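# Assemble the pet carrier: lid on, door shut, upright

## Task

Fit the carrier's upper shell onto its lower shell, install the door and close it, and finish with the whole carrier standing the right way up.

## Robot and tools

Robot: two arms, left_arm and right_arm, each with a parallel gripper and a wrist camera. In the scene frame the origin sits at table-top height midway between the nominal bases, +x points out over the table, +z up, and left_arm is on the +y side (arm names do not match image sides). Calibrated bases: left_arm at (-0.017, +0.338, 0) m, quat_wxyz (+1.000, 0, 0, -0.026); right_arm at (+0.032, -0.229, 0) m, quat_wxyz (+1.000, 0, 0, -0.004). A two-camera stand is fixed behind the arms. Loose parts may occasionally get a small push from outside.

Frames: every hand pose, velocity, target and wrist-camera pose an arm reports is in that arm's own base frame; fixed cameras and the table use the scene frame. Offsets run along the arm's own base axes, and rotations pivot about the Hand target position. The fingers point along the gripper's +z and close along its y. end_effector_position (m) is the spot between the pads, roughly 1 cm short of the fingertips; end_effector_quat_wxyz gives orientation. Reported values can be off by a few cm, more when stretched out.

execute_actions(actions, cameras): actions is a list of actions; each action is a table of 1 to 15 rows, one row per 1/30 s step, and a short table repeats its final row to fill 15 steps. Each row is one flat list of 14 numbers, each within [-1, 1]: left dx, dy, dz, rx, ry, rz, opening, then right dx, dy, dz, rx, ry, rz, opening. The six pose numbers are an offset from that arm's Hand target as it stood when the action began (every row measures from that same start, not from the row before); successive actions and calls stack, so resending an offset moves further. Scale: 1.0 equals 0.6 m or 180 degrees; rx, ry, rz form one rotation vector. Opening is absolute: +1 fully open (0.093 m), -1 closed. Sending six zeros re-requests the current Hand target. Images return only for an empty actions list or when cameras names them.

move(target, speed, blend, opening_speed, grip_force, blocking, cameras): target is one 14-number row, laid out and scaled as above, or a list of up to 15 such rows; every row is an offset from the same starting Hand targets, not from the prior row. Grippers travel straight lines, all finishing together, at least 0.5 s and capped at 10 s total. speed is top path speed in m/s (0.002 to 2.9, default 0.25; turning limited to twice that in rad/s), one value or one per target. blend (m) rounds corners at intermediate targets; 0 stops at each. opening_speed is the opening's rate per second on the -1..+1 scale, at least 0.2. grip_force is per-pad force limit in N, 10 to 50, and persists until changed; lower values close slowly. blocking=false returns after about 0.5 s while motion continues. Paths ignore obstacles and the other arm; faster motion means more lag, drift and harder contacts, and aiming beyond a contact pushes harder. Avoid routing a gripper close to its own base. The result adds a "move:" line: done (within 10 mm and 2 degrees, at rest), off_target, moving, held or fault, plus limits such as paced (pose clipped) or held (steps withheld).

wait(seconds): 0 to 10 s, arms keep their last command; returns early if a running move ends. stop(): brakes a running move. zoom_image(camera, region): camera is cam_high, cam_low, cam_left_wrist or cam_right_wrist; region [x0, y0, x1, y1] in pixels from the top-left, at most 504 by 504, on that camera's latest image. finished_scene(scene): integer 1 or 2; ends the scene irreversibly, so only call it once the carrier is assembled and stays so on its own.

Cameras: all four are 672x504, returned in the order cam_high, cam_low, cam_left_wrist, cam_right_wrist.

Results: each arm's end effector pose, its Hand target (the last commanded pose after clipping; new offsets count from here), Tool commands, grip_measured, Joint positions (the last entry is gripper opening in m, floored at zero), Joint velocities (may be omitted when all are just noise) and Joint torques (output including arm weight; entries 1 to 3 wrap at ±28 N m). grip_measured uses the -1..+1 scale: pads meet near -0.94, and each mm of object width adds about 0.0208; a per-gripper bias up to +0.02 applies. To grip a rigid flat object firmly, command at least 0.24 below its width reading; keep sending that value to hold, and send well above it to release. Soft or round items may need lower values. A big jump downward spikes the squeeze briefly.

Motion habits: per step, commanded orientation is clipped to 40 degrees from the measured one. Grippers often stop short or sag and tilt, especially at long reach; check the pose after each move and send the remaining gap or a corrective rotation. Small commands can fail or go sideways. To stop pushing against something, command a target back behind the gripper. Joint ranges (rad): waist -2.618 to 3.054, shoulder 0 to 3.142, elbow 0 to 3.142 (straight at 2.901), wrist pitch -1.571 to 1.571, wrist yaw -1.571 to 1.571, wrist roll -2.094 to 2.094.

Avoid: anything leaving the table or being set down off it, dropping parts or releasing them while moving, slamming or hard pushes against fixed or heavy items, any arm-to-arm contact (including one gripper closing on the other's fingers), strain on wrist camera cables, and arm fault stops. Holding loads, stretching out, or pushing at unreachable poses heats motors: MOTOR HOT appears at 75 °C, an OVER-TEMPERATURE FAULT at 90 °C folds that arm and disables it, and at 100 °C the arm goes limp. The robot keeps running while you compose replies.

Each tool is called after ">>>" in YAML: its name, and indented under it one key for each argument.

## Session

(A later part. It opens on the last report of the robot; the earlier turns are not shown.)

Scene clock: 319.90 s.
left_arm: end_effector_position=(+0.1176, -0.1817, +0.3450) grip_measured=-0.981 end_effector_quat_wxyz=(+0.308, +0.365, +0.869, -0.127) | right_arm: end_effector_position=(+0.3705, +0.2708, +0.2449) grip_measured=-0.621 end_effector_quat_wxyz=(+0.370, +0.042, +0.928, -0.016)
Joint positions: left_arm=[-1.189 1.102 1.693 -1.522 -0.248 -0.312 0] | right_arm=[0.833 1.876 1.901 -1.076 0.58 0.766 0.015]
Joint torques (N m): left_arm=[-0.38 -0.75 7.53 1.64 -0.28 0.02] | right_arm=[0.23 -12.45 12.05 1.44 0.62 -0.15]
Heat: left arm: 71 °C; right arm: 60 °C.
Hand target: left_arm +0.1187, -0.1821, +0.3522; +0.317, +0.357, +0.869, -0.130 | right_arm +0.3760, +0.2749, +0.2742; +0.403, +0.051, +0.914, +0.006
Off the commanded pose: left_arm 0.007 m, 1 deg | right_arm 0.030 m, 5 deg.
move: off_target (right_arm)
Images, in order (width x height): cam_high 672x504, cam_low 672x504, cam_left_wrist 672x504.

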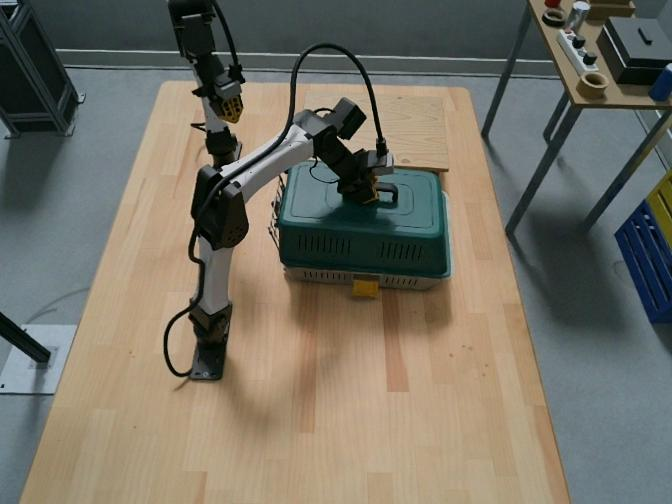

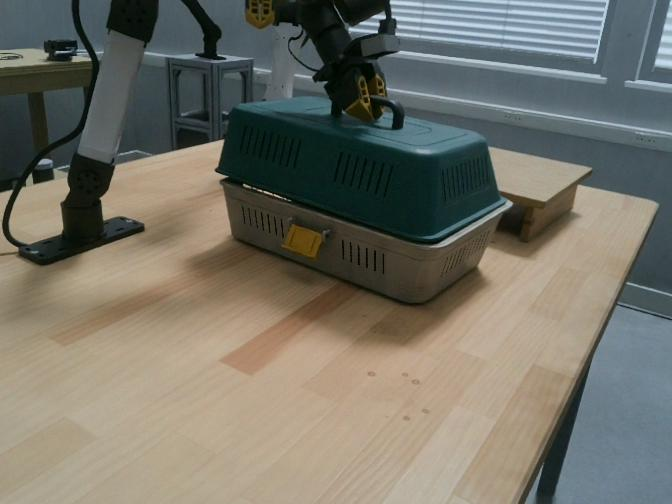

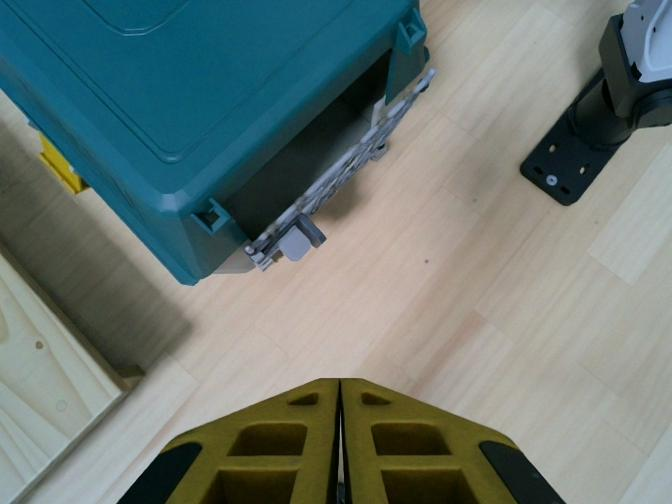

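>>> move:
  target: [0,0,0,0,0,0,-1,0.0,-0.003,0.025,0,-0.008,0,-1]
  speed: 0.06
  cameras: ["cam_high","cam_left_wrist","cam_low"]

>>> zoom_image:
  camera: "cam_left_wrist"
  region: [180, 170, 340, 290]

>>> zoom_image:
  camera: "cam_left_wrist"
  region: [320, 0, 480, 190]

>>> zoom_image:
  camera: "cam_low"
  region: [210, 150, 370, 250]

>>> zoom_image:
  camera: "cam_low"
  region: [360, 170, 520, 270]

Scene clock: 358.37 s.
left_arm: end_effector_position=(+0.1176, -0.1817, +0.3450) grip_measured=-0.981 end_effector_quat_wxyz=(+0.308, +0.364, +0.869, -0.127) | right_arm: end_effector_position=(+0.3686, +0.2695, +0.2525) grip_measured=-0.621 end_effector_quat_wxyz=(+0.370, +0.038, +0.928, -0.017)
Joint positions: left_arm=[-1.189 1.102 1.693 -1.522 -0.249 -0.313 0] | right_arm=[0.835 1.876 1.933 -1.108 0.58 0.759 0.015]
Joint torques (N m): left_arm=[-0.34 -0.77 7.38 1.57 -0.27 -0.01] | right_arm=[0.36 -13.04 12.6 1.55 0.79 -0.15]
Heat: left arm: 68 °C; right arm: 57 °C.
Hand target: left_arm +0.1188, -0.1821, +0.3522; +0.317, +0.356, +0.869, -0.130 | right_arm +0.3760, +0.2732, +0.2893; +0.414, +0.051, +0.909, +0.007
Off the commanded pose: left_arm 0.007 m, 1 deg | right_arm 0.038 m, 6 deg.
move: off_target (right_arm)
Images, in order (width x height): cam_high 672x504, cam_low 672x504, cam_left_wrist 672x504.

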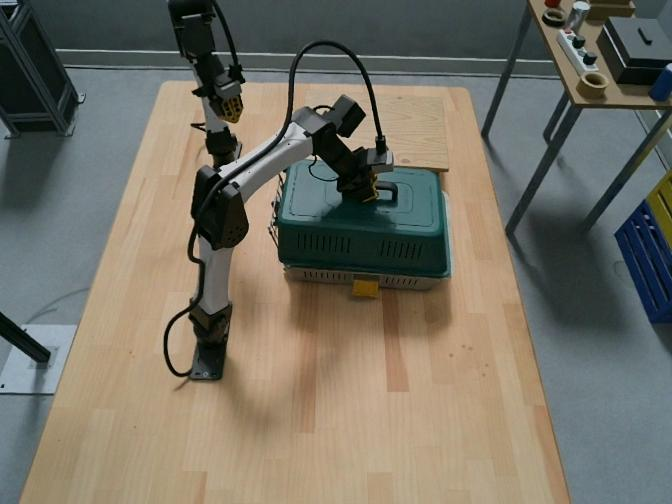

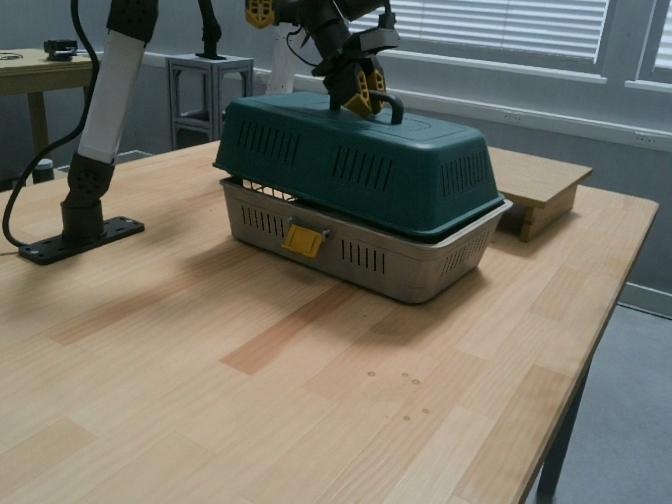

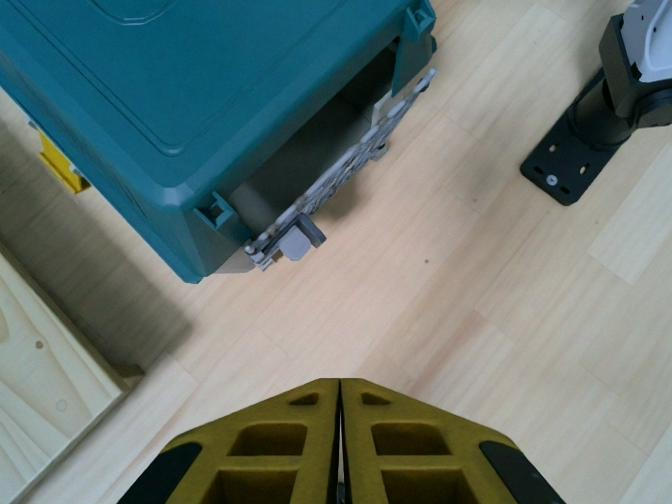

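Scaled by 3.150 from the camera's 672x504 image, which has a finer 960x720 frame.

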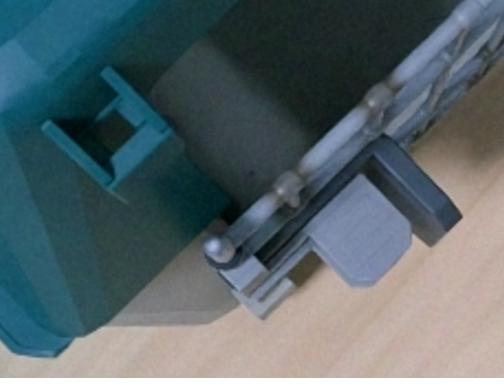

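Scaled by 2.653 from the camera's 672x504 image, which has a finer 960x720 frame.

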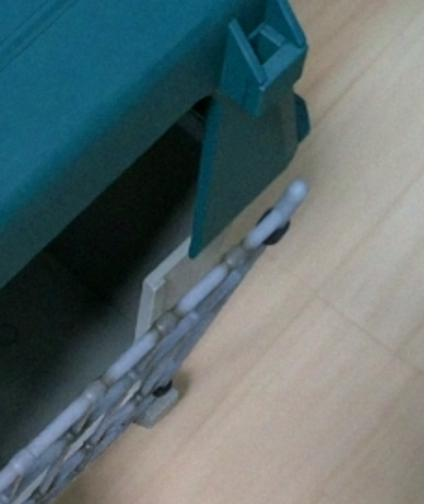

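Scaled by 3.150 from the camera's 672x504 image, which has a finer 960x720 frame.

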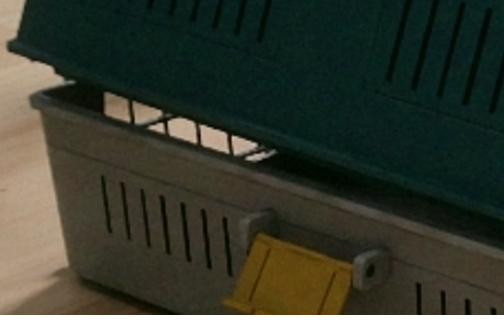

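Scaled by 3.150 from the camera's 672x504 image, which has a finer 960x720 frame.

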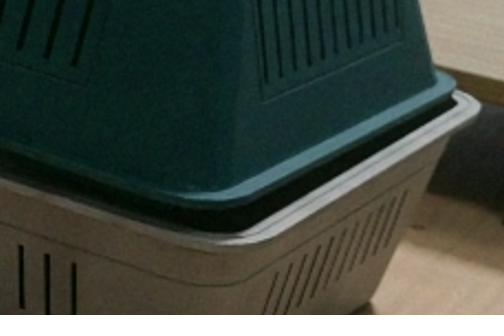

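>>> move:
  target:
    - [0,0,0,0,0,0,-1,0.0,0.0,0.03,0,0,0.004,-1]
    - [0,0,0,0,0,0,-1,0.0,0.0,0.006,0,0,0.004,-1]
  speed: 0.06
  cameras: ["cam_high","cam_left_wrist","cam_low"]

>>> zoom_image:
  camera: "cam_left_wrist"
  region: [180, 170, 340, 290]

>>> zoom_image:
  camera: "cam_left_wrist"
  region: [320, 0, 480, 190]

>>> zoom_image:
  camera: "cam_low"
  region: [210, 150, 370, 250]

>>> zoom_image:
  camera: "cam_low"
  region: [360, 170, 520, 270]

Scene clock: 369.50 s.
left_arm: end_effector_position=(+0.1176, -0.1817, +0.3450) grip_measured=-0.981 end_effector_quat_wxyz=(+0.308, +0.364, +0.869, -0.127) | right_arm: end_effector_position=(+0.3698, +0.2709, +0.2663) grip_measured=-0.621 end_effector_quat_wxyz=(+0.373, +0.032, +0.927, -0.016)
Joint positions: left_arm=[-1.189 1.102 1.693 -1.522 -0.249 -0.313 0] | right_arm=[0.835 1.892 2.007 -1.153 0.58 0.742 0.015]
Joint torques (N m): left_arm=[-0.36 -0.68 7.5 1.61 -0.31 0] | right_arm=[0.1 -14.13 7.79 1.85 0.69 -0.13]
Heat: left arm: 67 °C; right arm: 57 °C.
Hand target: left_arm +0.1188, -0.1821, +0.3522; +0.317, +0.356, +0.869, -0.130 | right_arm +0.3760, +0.2732, +0.2929; +0.414, +0.045, +0.909, +0.009
Off the commanded pose: left_arm 0.007 m, 1 deg | right_arm 0.027 m, 6 deg.
move: off_target (right_arm)
Images, in order (width x height): cam_high 672x504, cam_low 672x504, cam_left_wrist 672x504.

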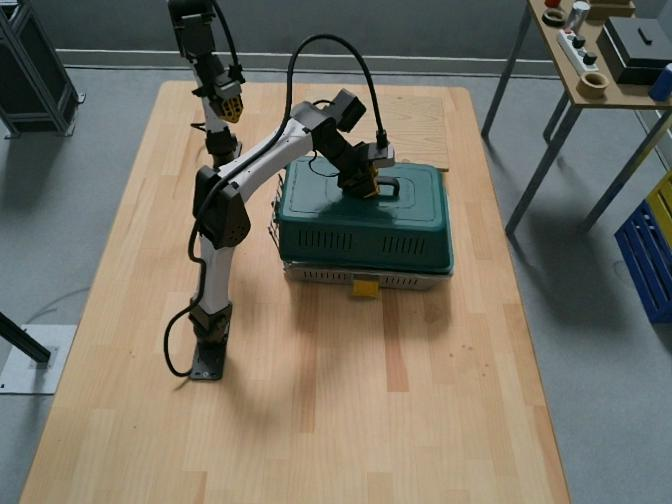

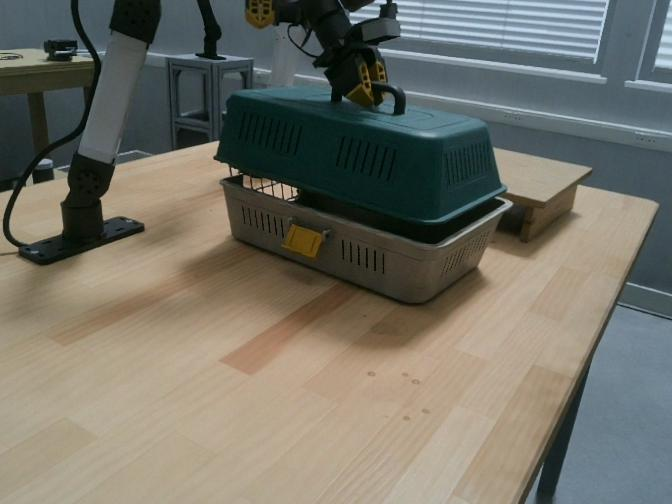

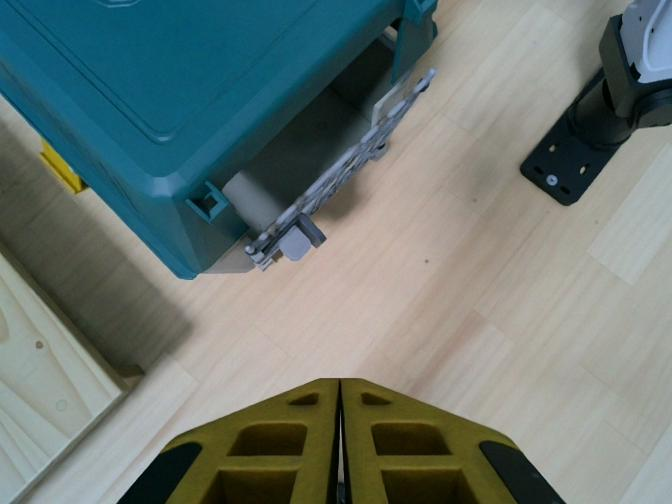

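Scaled by 3.150 from the camera's 672x504 image, which has a finer 960x720 frame.

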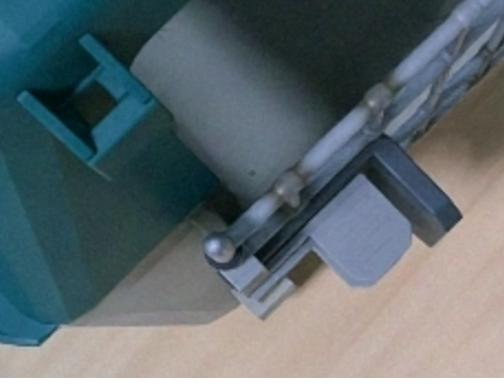

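Scaled by 2.653 from the camera's 672x504 image, which has a finer 960x720 frame.

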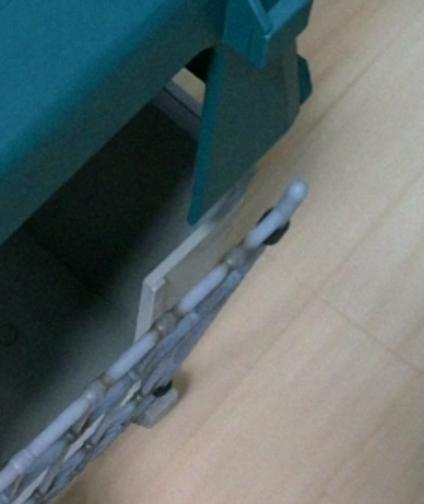

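Scaled by 3.150 from the camera's 672x504 image, which has a finer 960x720 frame.

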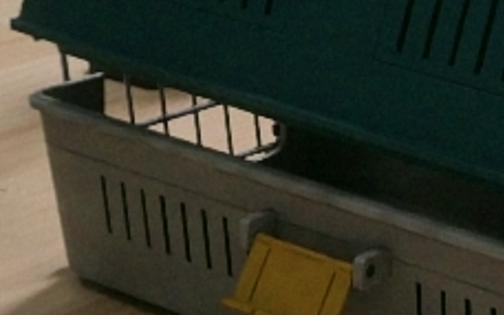

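Scaled by 3.150 from the camera's 672x504 image, which has a finer 960x720 frame.

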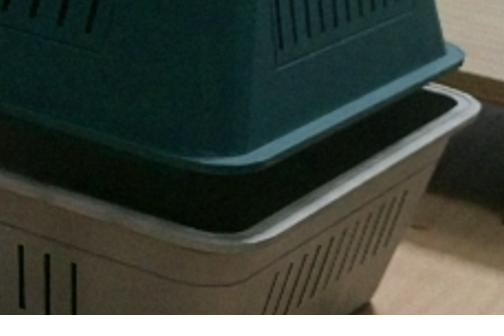

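>>> move:
  target: [0,0,0,0,0,0,-1,0.002,0.001,0.004,0,-0.014,0,-1]
  speed: 0.06
  cameras: ["cam_high","cam_left_wrist","cam_low"]

>>> zoom_image:
  camera: "cam_left_wrist"
  region: [180, 170, 340, 290]

>>> zoom_image:
  camera: "cam_high"
  region: [270, 230, 370, 290]

>>> zoom_image:
  camera: "cam_high"
  region: [370, 230, 470, 290]

>>> zoom_image:
  camera: "cam_low"
  region: [210, 150, 370, 250]

>>> zoom_image:
  camera: "cam_low"
  region: [360, 170, 520, 270]

Scene clock: 378.43 s.
left_arm: end_effector_position=(+0.1176, -0.1817, +0.3450) grip_measured=-0.981 end_effector_quat_wxyz=(+0.308, +0.364, +0.869, -0.127) | right_arm: end_effector_position=(+0.3725, +0.2748, +0.2588) grip_measured=-0.621 end_effector_quat_wxyz=(+0.384, +0.029, +0.923, -0.017)
Joint positions: left_arm=[-1.189 1.102 1.693 -1.522 -0.249 -0.313 0] | right_arm=[0.842 1.884 1.949 -1.087 0.599 0.731 0.015]
Joint torques (N m): left_arm=[-0.31 -0.68 7.32 1.62 -0.32 -0.03] | right_arm=[0.16 -16.14 7.8 1.9 0.82 -0.17]
Heat: left arm: 67 °C; right arm: 58 °C.
Hand target: left_arm +0.1188, -0.1821, +0.3522; +0.317, +0.356, +0.869, -0.130 | right_arm +0.3772, +0.2739, +0.2953; +0.434, +0.045, +0.900, +0.010
Off the commanded pose: left_arm 0.007 m, 1 deg | right_arm 0.037 m, 7 deg.
move: off_target (right_arm)
Images, in order (width x height): cam_high 672x504, cam_low 672x504, cam_left_wrist 672x504.

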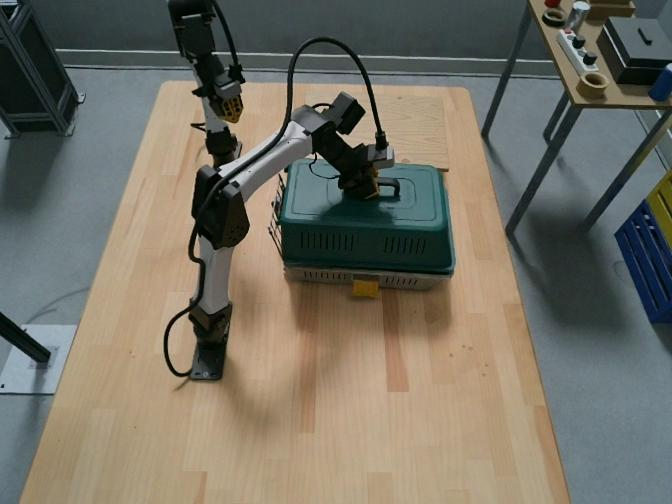

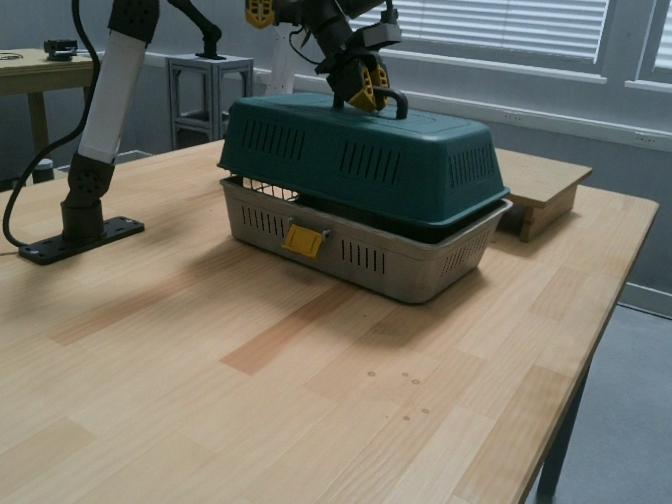

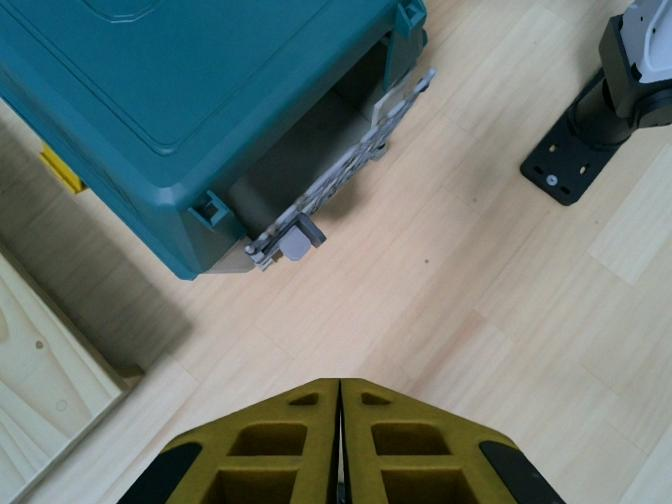

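Scaled by 3.150 from the camera's 672x504 image, which has a finer 960x720 frame.

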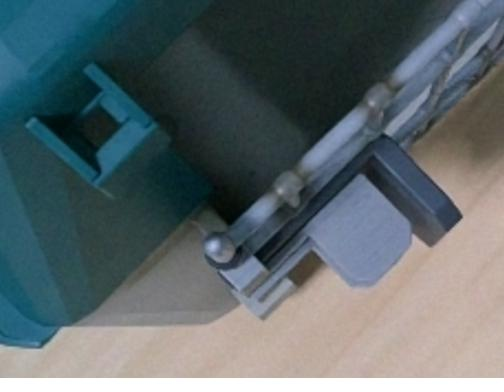

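Scaled by 5.040 from the camera's 672x504 image, which has a finer 960x720 frame.

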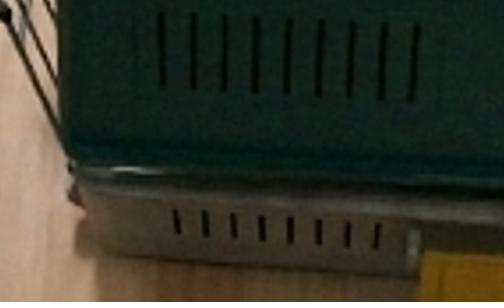

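Scaled by 5.040 from the camera's 672x504 image, which has a finer 960x720 frame.

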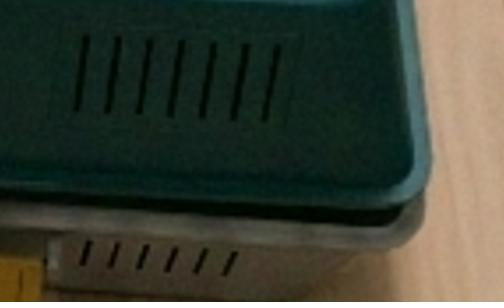

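Scaled by 3.150 from the camera's 672x504 image, which has a finer 960x720 frame.

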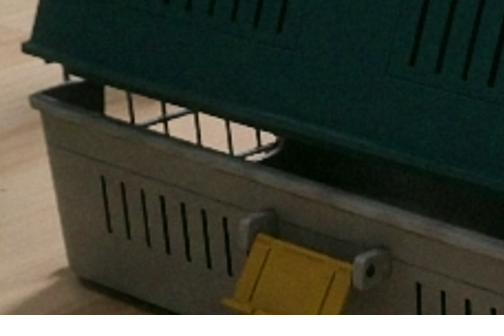

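Scaled by 3.150 from the camera's 672x504 image, which has a finer 960x720 frame.

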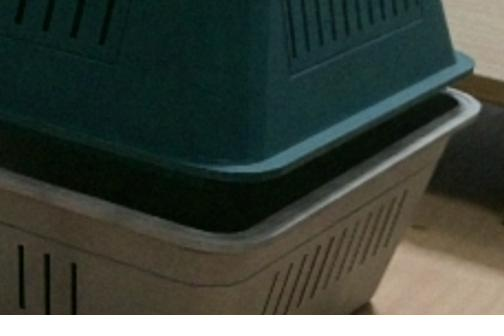

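>>> zoom_image:
  camera: "cam_left_wrist"
  region: [340, 0, 480, 120]

>>> zoom_image:
  camera: "cam_high"
  region: [410, 150, 470, 290]

Scaled by 3.600 from the camera's 672x504 image, which has a finer 960x720 frame.

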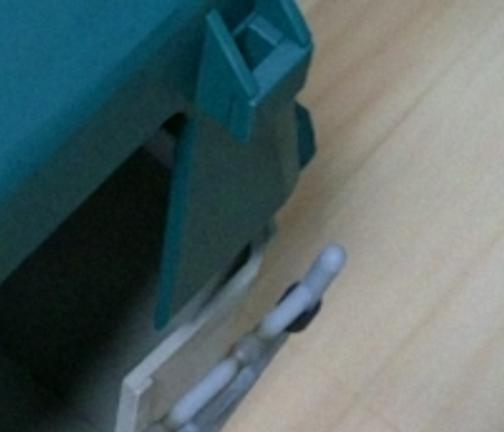

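Scaled by 3.600 from the camera's 672x504 image, which has a finer 960x720 frame.

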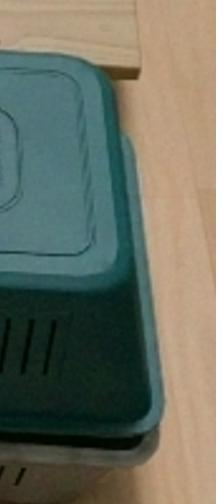

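>>> move:
  target: [0,0,0,0,0,0,-1,0.0,0.0,0.035,0,0.0,0,-1]
  speed: 0.06

>>> move:
  target:
    - [0.03,-0.08,-0.15,0,0,-0.03,-1,0,0,0,0,0,0,-1]
    - [0.065,-0.12,-0.27,-0.08,-0.067,-0.03,-1,0,0,0,0,0,0,-1]
    - [0.15,-0.215,-0.272,-0.08,-0.067,-0.03,-1,0,0,0,0,0,0,-1]
  speed: 0.08
  blend: 0.02
  cameras: ["cam_high","cam_left_wrist","cam_low"]

Scene clock: 390.47 s.
left_arm: end_effector_position=(+0.1176, -0.1817, +0.3450) grip_measured=-0.981 end_effector_quat_wxyz=(+0.308, +0.364, +0.869, -0.127) | right_arm: end_effector_position=(+0.3702, +0.2717, +0.2812) grip_measured=-0.621 end_effector_quat_wxyz=(+0.391, +0.030, +0.920, -0.012)
Joint positions: left_arm=[-1.189 1.102 1.693 -1.522 -0.249 -0.313 0] | right_arm=[0.842 1.884 2.033 -1.152 0.602 0.726 0.015]
Joint torques (N m): left_arm=[-0.34 -0.72 7.47 1.59 -0.29 0.03] | right_arm=[0.21 -12.55 12.26 1.66 0.77 -0.15]
Heat: left arm: 67 °C; right arm: 57 °C.
Hand target: left_arm +0.1188, -0.1821, +0.3522; +0.317, +0.356, +0.869, -0.130 | right_arm +0.3772, +0.2739, +0.3163; +0.434, +0.045, +0.900, +0.010
Off the commanded pose: left_arm 0.007 m, 1 deg | right_arm 0.036 m, 6 deg.
move: off_target (right_arm)

Scene clock: 395.37 s.
left_arm: end_effector_position=(+0.2004, -0.2991, +0.1674) grip_measured=-0.981 end_effector_quat_wxyz=(+0.418, +0.370, +0.806, -0.198) | right_arm: end_effector_position=(+0.3702, +0.2717, +0.2812) grip_measured=-0.621 end_effector_quat_wxyz=(+0.391, +0.030, +0.920, -0.012)
Joint positions: left_arm=[-1.046 1.164 0.727 -0.18 -0.142 -0.113 0] | right_arm=[0.842 1.884 2.033 -1.152 0.602 0.726 0.015]
Joint torques (N m): left_arm=[0.7 -3.25 10.67 2.46 0.01 0.33] | right_arm=[0.21 -12.57 12.31 1.66 0.79 -0.15]
Heat: left arm: 66 °C; right arm: 56 °C.
Hand target: left_arm +0.2088, -0.3111, +0.1890; +0.442, +0.366, +0.790, -0.214 | right_arm +0.3772, +0.2739, +0.3163; +0.434, +0.045, +0.900, +0.011
Off the commanded pose: left_arm 0.026 m, 4 deg | right_arm 0.036 m, 6 deg.
move: off_target (left_arm, right_arm)
Images, in order (width x height): cam_high 672x504, cam_low 672x504, cam_left_wrist 672x504.

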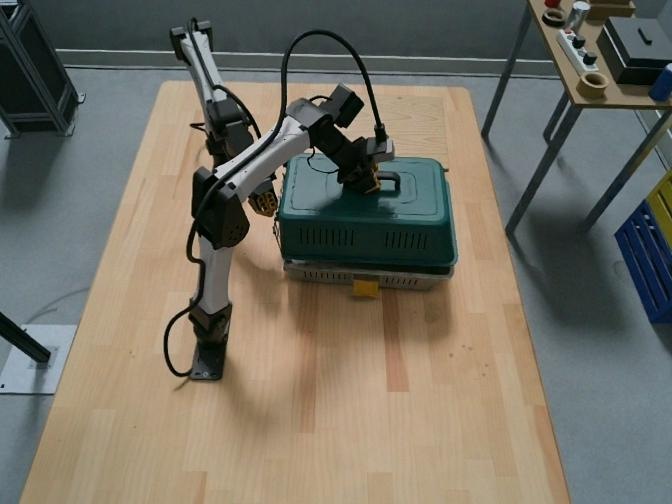

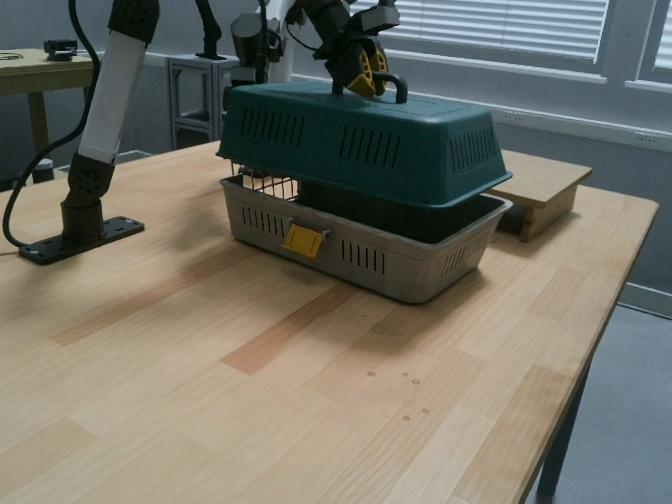

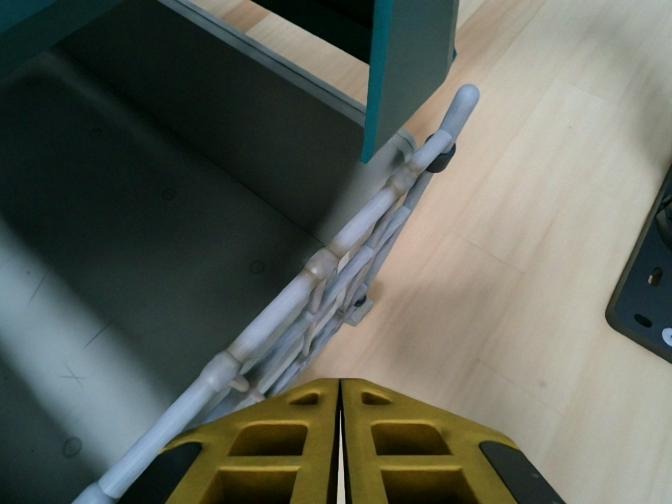

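>>> move:
  target: [0.04,-0.01,0.015,0,0,0,-1,0.0,0.0,-0.036,0,0.0,0,-1]
  speed: 0.05
  cameras: ["cam_high","cam_left_wrist","cam_low"]

>>> zoom_image:
  camera: "cam_left_wrist"
  region: [260, 0, 520, 300]

>>> zoom_image:
  camera: "cam_high"
  region: [270, 230, 370, 290]

>>> zoom_image:
  camera: "cam_high"
  region: [370, 230, 470, 290]

Scene clock: 400.33 s.
left_arm: end_effector_position=(+0.2226, -0.3074, +0.1772) grip_measured=-0.981 end_effector_quat_wxyz=(+0.417, +0.370, +0.805, -0.204) | right_arm: end_effector_position=(+0.3751, +0.2745, +0.2600) grip_measured=-0.621 end_effector_quat_wxyz=(+0.392, +0.030, +0.919, -0.020)
Joint positions: left_arm=[-0.978 1.235 0.806 -0.179 -0.076 -0.077 0] | right_arm=[0.842 1.884 1.944 -1.071 0.615 0.726 0.015]
Joint torques (N m): left_arm=[0.91 -3.86 10.85 2.43 -0.03 0.3] | right_arm=[0.2 -16.29 7.72 1.82 0.67 -0.15]
Heat: left arm: 68 °C; right arm: 56 °C.
Hand target: left_arm +0.2328, -0.3170, +0.1980; +0.442, +0.366, +0.790, -0.214 | right_arm +0.3772, +0.2738, +0.2946; +0.434, +0.045, +0.900, +0.010
Off the commanded pose: left_arm 0.025 m, 4 deg | right_arm 0.035 m, 7 deg.
move: off_target (left_arm, right_arm)
Images, in order (width x height): cam_high 672x504, cam_low 672x504, cam_left_wrist 672x504.

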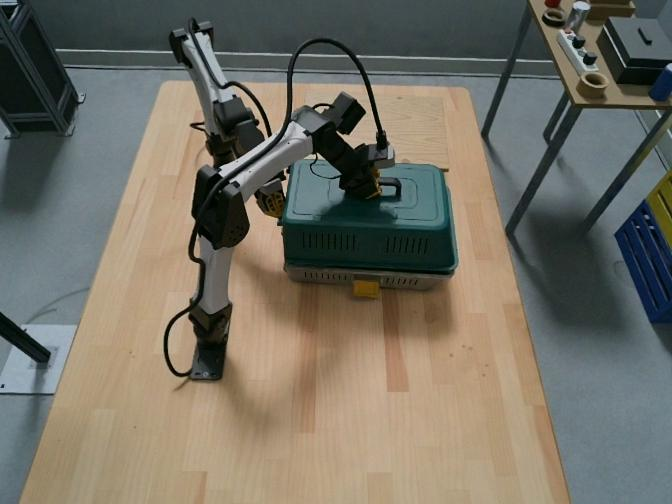

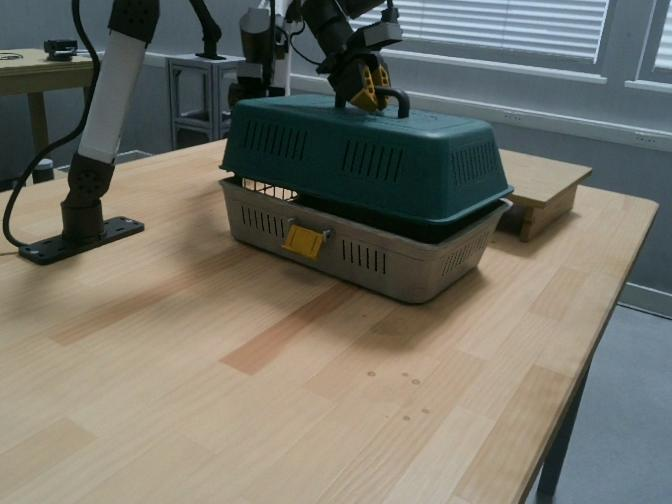

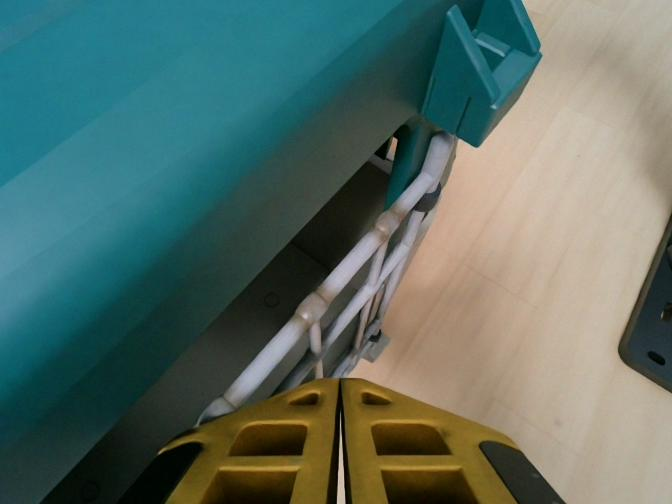

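Scaled by 1.680 from the camera's 672x504 image, which has a finer 960x720 frame.

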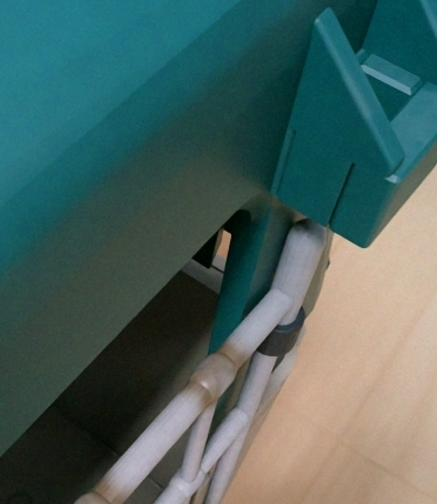

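Scaled by 5.040 from the camera's 672x504 image, which has a finer 960x720 frame.

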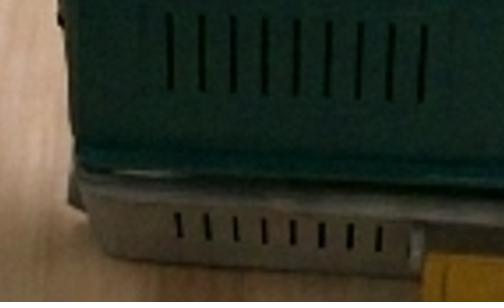

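Scaled by 5.040 from the camera's 672x504 image, which has a finer 960x720 frame.

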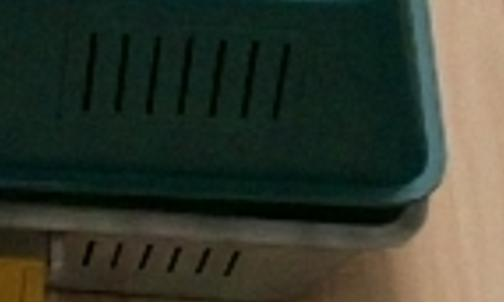

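>>> move:
  target: [-0.008,0,0,0,0,0,-1,0.002,0.0,-0.008,0,0.008,-0.003,-1]
  speed: 0.05
  cameras: ["cam_high","cam_left_wrist","cam_low"]

>>> zoom_image:
  camera: "cam_left_wrist"
  region: [260, 0, 520, 300]

>>> zoom_image:
  camera: "cam_high"
  region: [270, 230, 370, 290]

>>> zoom_image:
  camera: "cam_high"
  region: [370, 230, 470, 290]

Scene clock: 406.33 s.
left_arm: end_effector_position=(+0.2224, -0.3075, +0.1772) grip_measured=-0.981 end_effector_quat_wxyz=(+0.417, +0.370, +0.805, -0.204) | right_arm: end_effector_position=(+0.3750, +0.2747, +0.2598) grip_measured=-0.621 end_effector_quat_wxyz=(+0.391, +0.030, +0.920, -0.019)
Joint positions: left_arm=[-0.978 1.235 0.806 -0.179 -0.076 -0.077 0] | right_arm=[0.842 1.884 1.944 -1.071 0.613 0.726 0.015]
Joint torques (N m): left_arm=[-0.35 -4.81 10.54 2.39 -0.12 0.25] | right_arm=[-0.38 -14.28 10.04 1.58 0.54 0]
Heat: left arm: 70 °C; right arm: 56 °C.
Hand target: left_arm +0.2279, -0.3171, +0.1980; +0.442, +0.366, +0.790, -0.214 | right_arm +0.3783, +0.2738, +0.2898; +0.423, +0.050, +0.905, +0.008
Off the commanded pose: left_arm 0.024 m, 4 deg | right_arm 0.030 m, 5 deg.
move: off_target (left_arm, right_arm)
Images, in order (width x height): cam_high 672x504, cam_low 672x504, cam_left_wrist 672x504.

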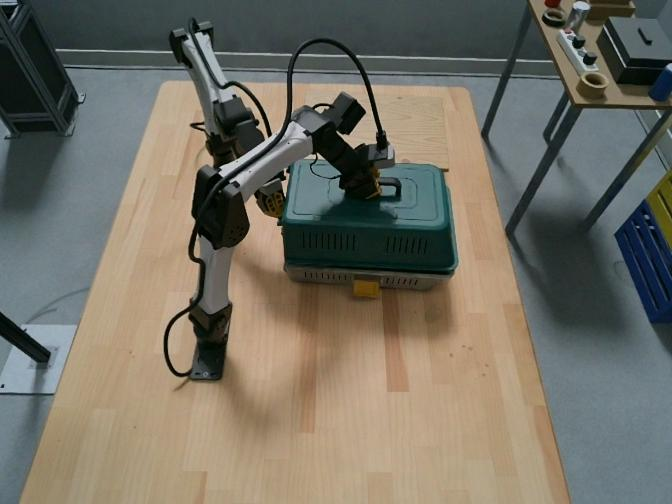

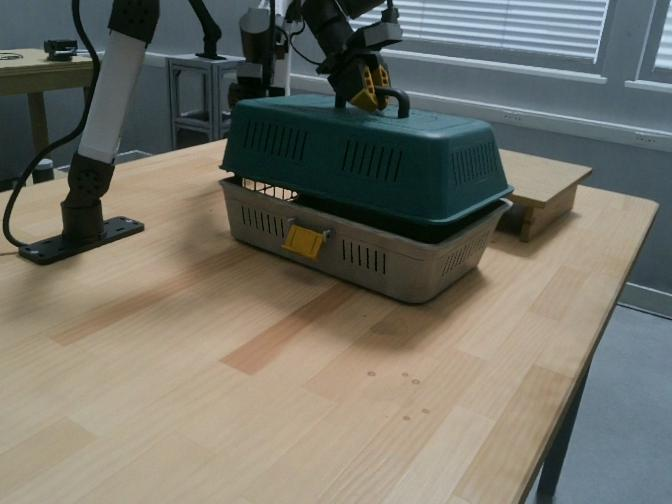

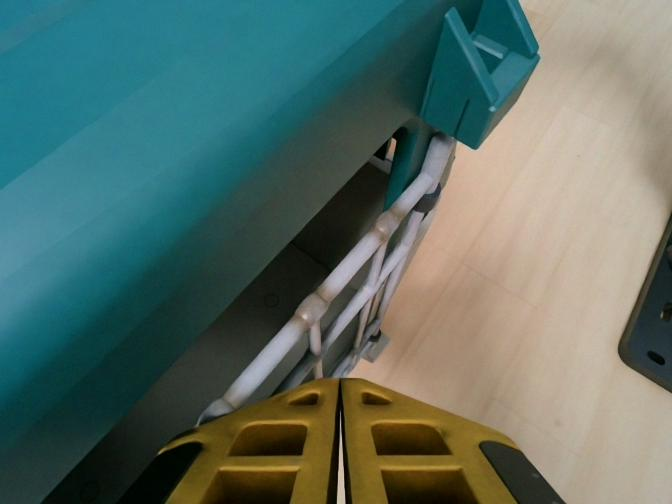

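Scaled by 1.680 from the camera's 672x504 image, which has a finer 960x720 frame.

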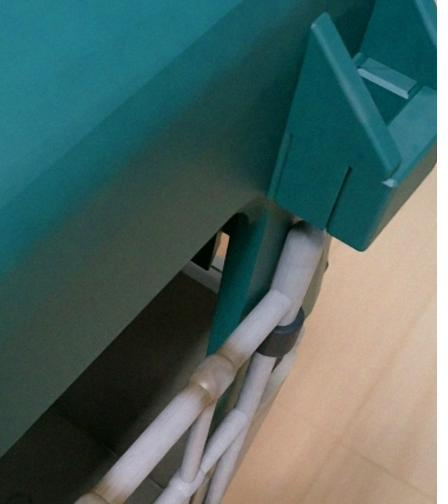

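Scaled by 5.040 from the camera's 672x504 image, which has a finer 960x720 frame.

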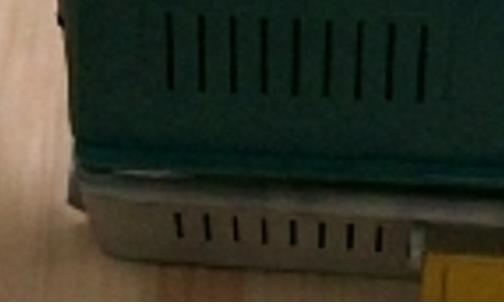

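Scaled by 5.040 from the camera's 672x504 image, which has a finer 960x720 frame.

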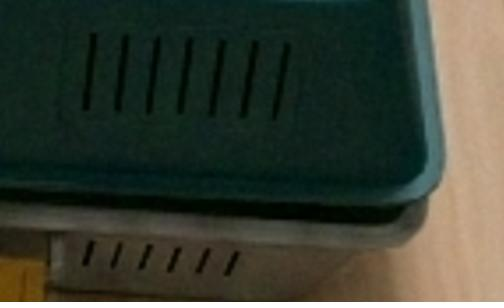

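>>> move:
  target: [-0.008,0,0,0,0,0,-1,0.0,0.0,-0.016,0,0.004,-0.002,-1]
  speed: 0.04
  cameras: ["cam_high","cam_left_wrist","cam_low"]

>>> zoom_image:
  camera: "cam_left_wrist"
  region: [260, 0, 520, 300]

>>> zoom_image:
  camera: "cam_high"
  region: [270, 230, 370, 290]

>>> zoom_image:
  camera: "cam_high"
  region: [370, 230, 470, 290]

Scene clock: 422.00 s.
left_arm: end_effector_position=(+0.2184, -0.3103, +0.1773) grip_measured=-0.981 end_effector_quat_wxyz=(+0.416, +0.375, +0.802, -0.205) | right_arm: end_effector_position=(+0.3741, +0.2764, +0.2588) grip_measured=-0.621 end_effector_quat_wxyz=(+0.388, +0.031, +0.921, -0.014)
Joint positions: left_arm=[-0.993 1.235 0.806 -0.179 -0.081 -0.077 0] | right_arm=[0.842 1.884 1.944 -1.071 0.6 0.731 0.015]
Joint torques (N m): left_arm=[-0.42 -5.53 9.76 2.32 -0.18 0.12] | right_arm=[-0.5 -13.97 7.64 1.69 0.62 0.05]
Heat: left arm: 73 °C; right arm: 56 °C.
Hand target: left_arm +0.2232, -0.3170, +0.1980; +0.442, +0.366, +0.790, -0.214 | right_arm +0.3783, +0.2738, +0.2802; +0.417, +0.052, +0.907, +0.006
Off the commanded pose: left_arm 0.022 m, 4 deg | right_arm 0.022 m, 5 deg.
move: off_target (left_arm, right_arm)
Images, in order (width x height): cam_high 672x504, cam_low 672x504, cam_left_wrist 672x504.

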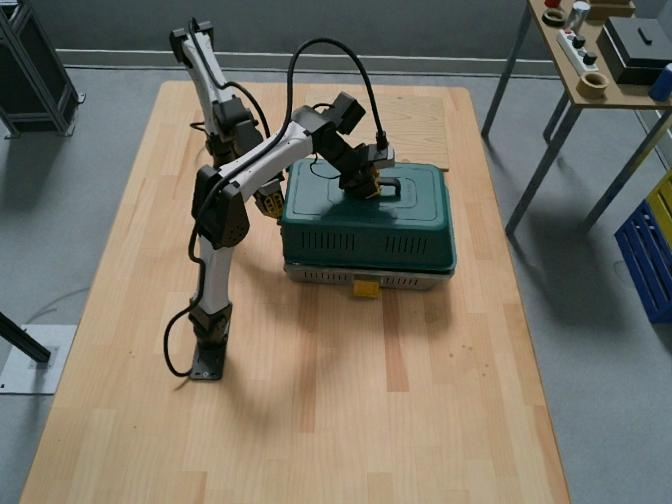

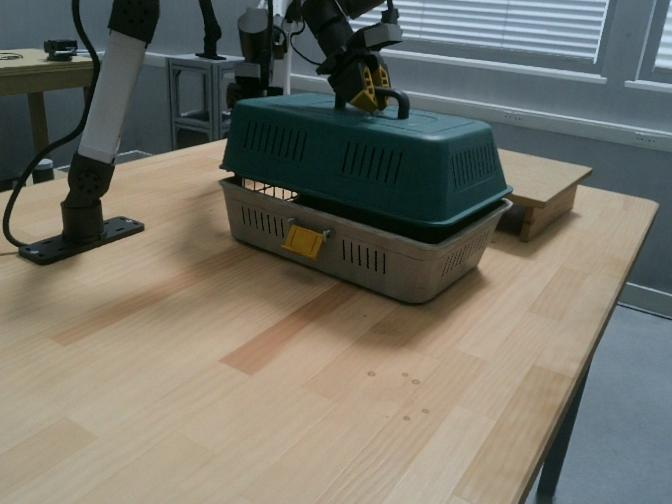

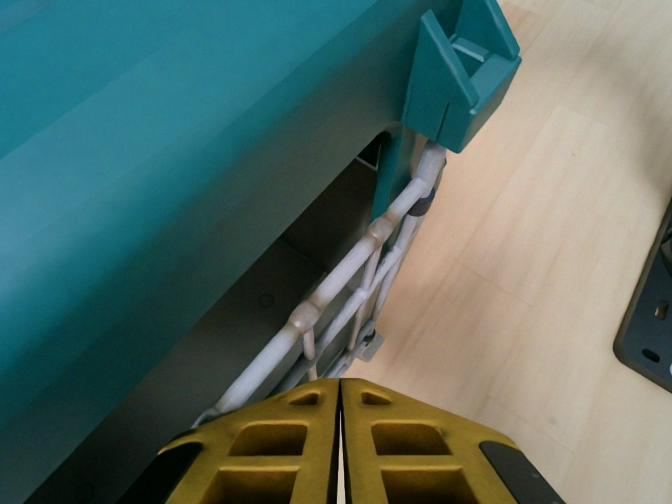

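Scaled by 1.680 from the camera's 672x504 image, which has a finer 960x720 frame.

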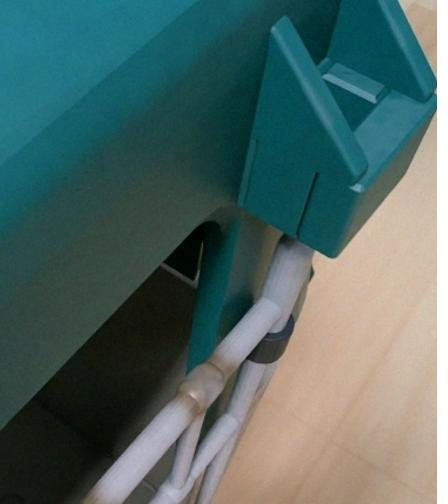

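Scaled by 5.040 from the camera's 672x504 image, which has a finer 960x720 frame.

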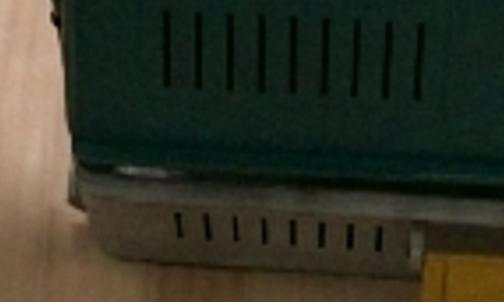

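Scaled by 5.040 from the camera's 672x504 image, which has a finer 960x720 frame.

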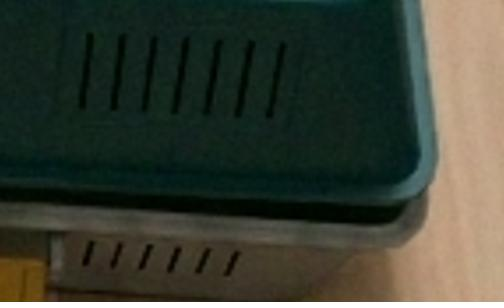

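>>> move:
  target: [0,0,0,0,0,0,-1,0.0,-0.002,-0.016,0,0.0,-0.001,-1]
  speed: 0.04
  cameras: ["cam_high","cam_left_wrist"]

>>> zoom_image:
  camera: "cam_left_wrist"
  region: [260, 0, 520, 300]

Scene clock: 425.47 s.
left_arm: end_effector_position=(+0.2185, -0.3102, +0.1773) grip_measured=-0.981 end_effector_quat_wxyz=(+0.416, +0.375, +0.803, -0.205) | right_arm: end_effector_position=(+0.3763, +0.2733, +0.2447) grip_measured=-0.621 end_effector_quat_wxyz=(+0.384, +0.036, +0.923, -0.020)
Joint positions: left_arm=[-0.993 1.235 0.806 -0.179 -0.082 -0.077 0] | right_arm=[0.835 1.881 1.888 -1.034 0.603 0.74 0.015]
Joint torques (N m): left_arm=[-0.51 -5.56 9.92 2.34 -0.17 0.16] | right_arm=[0.03 -15.31 7.27 1.71 0.6 0]
Heat: left arm: 73 °C; right arm: 56 °C.
Hand target: left_arm +0.2232, -0.3170, +0.1980; +0.442, +0.366, +0.790, -0.214 | right_arm +0.3784, +0.2726, +0.2707; +0.417, +0.054, +0.907, +0.005
Off the commanded pose: left_arm 0.022 m, 4 deg | right_arm 0.026 m, 5 deg.
move: off_target (left_arm, right_arm)
Images, in order (width x height): cam_high 672x504, cam_left_wrist 672x504.

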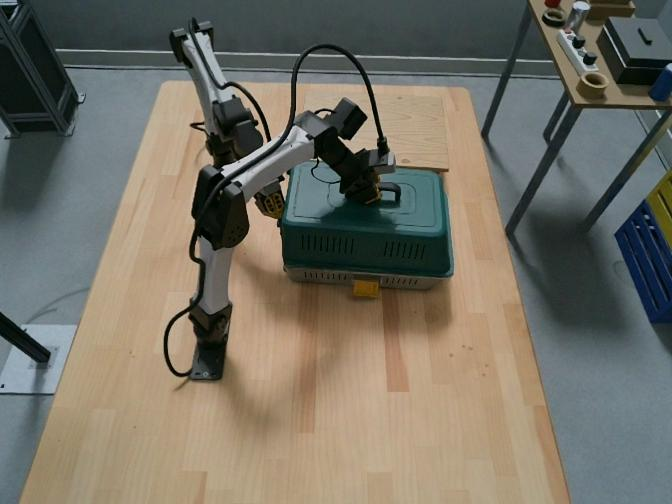

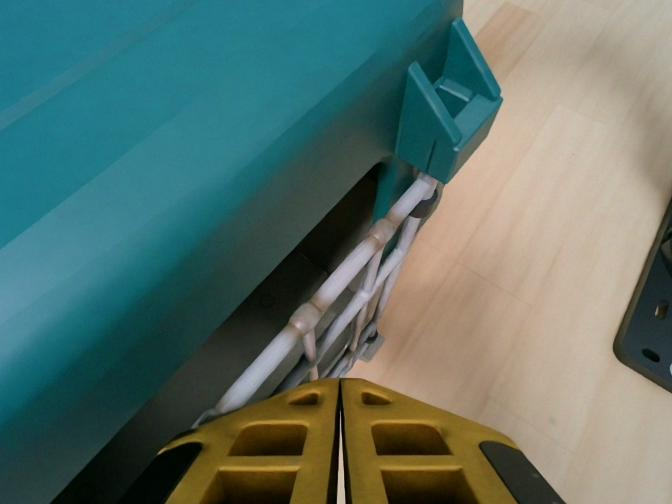

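Scaled by 1.680 from the camera's 672x504 image, which has a finer 960x720 frame.

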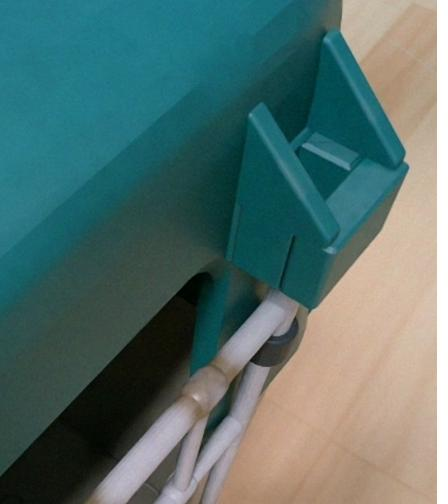

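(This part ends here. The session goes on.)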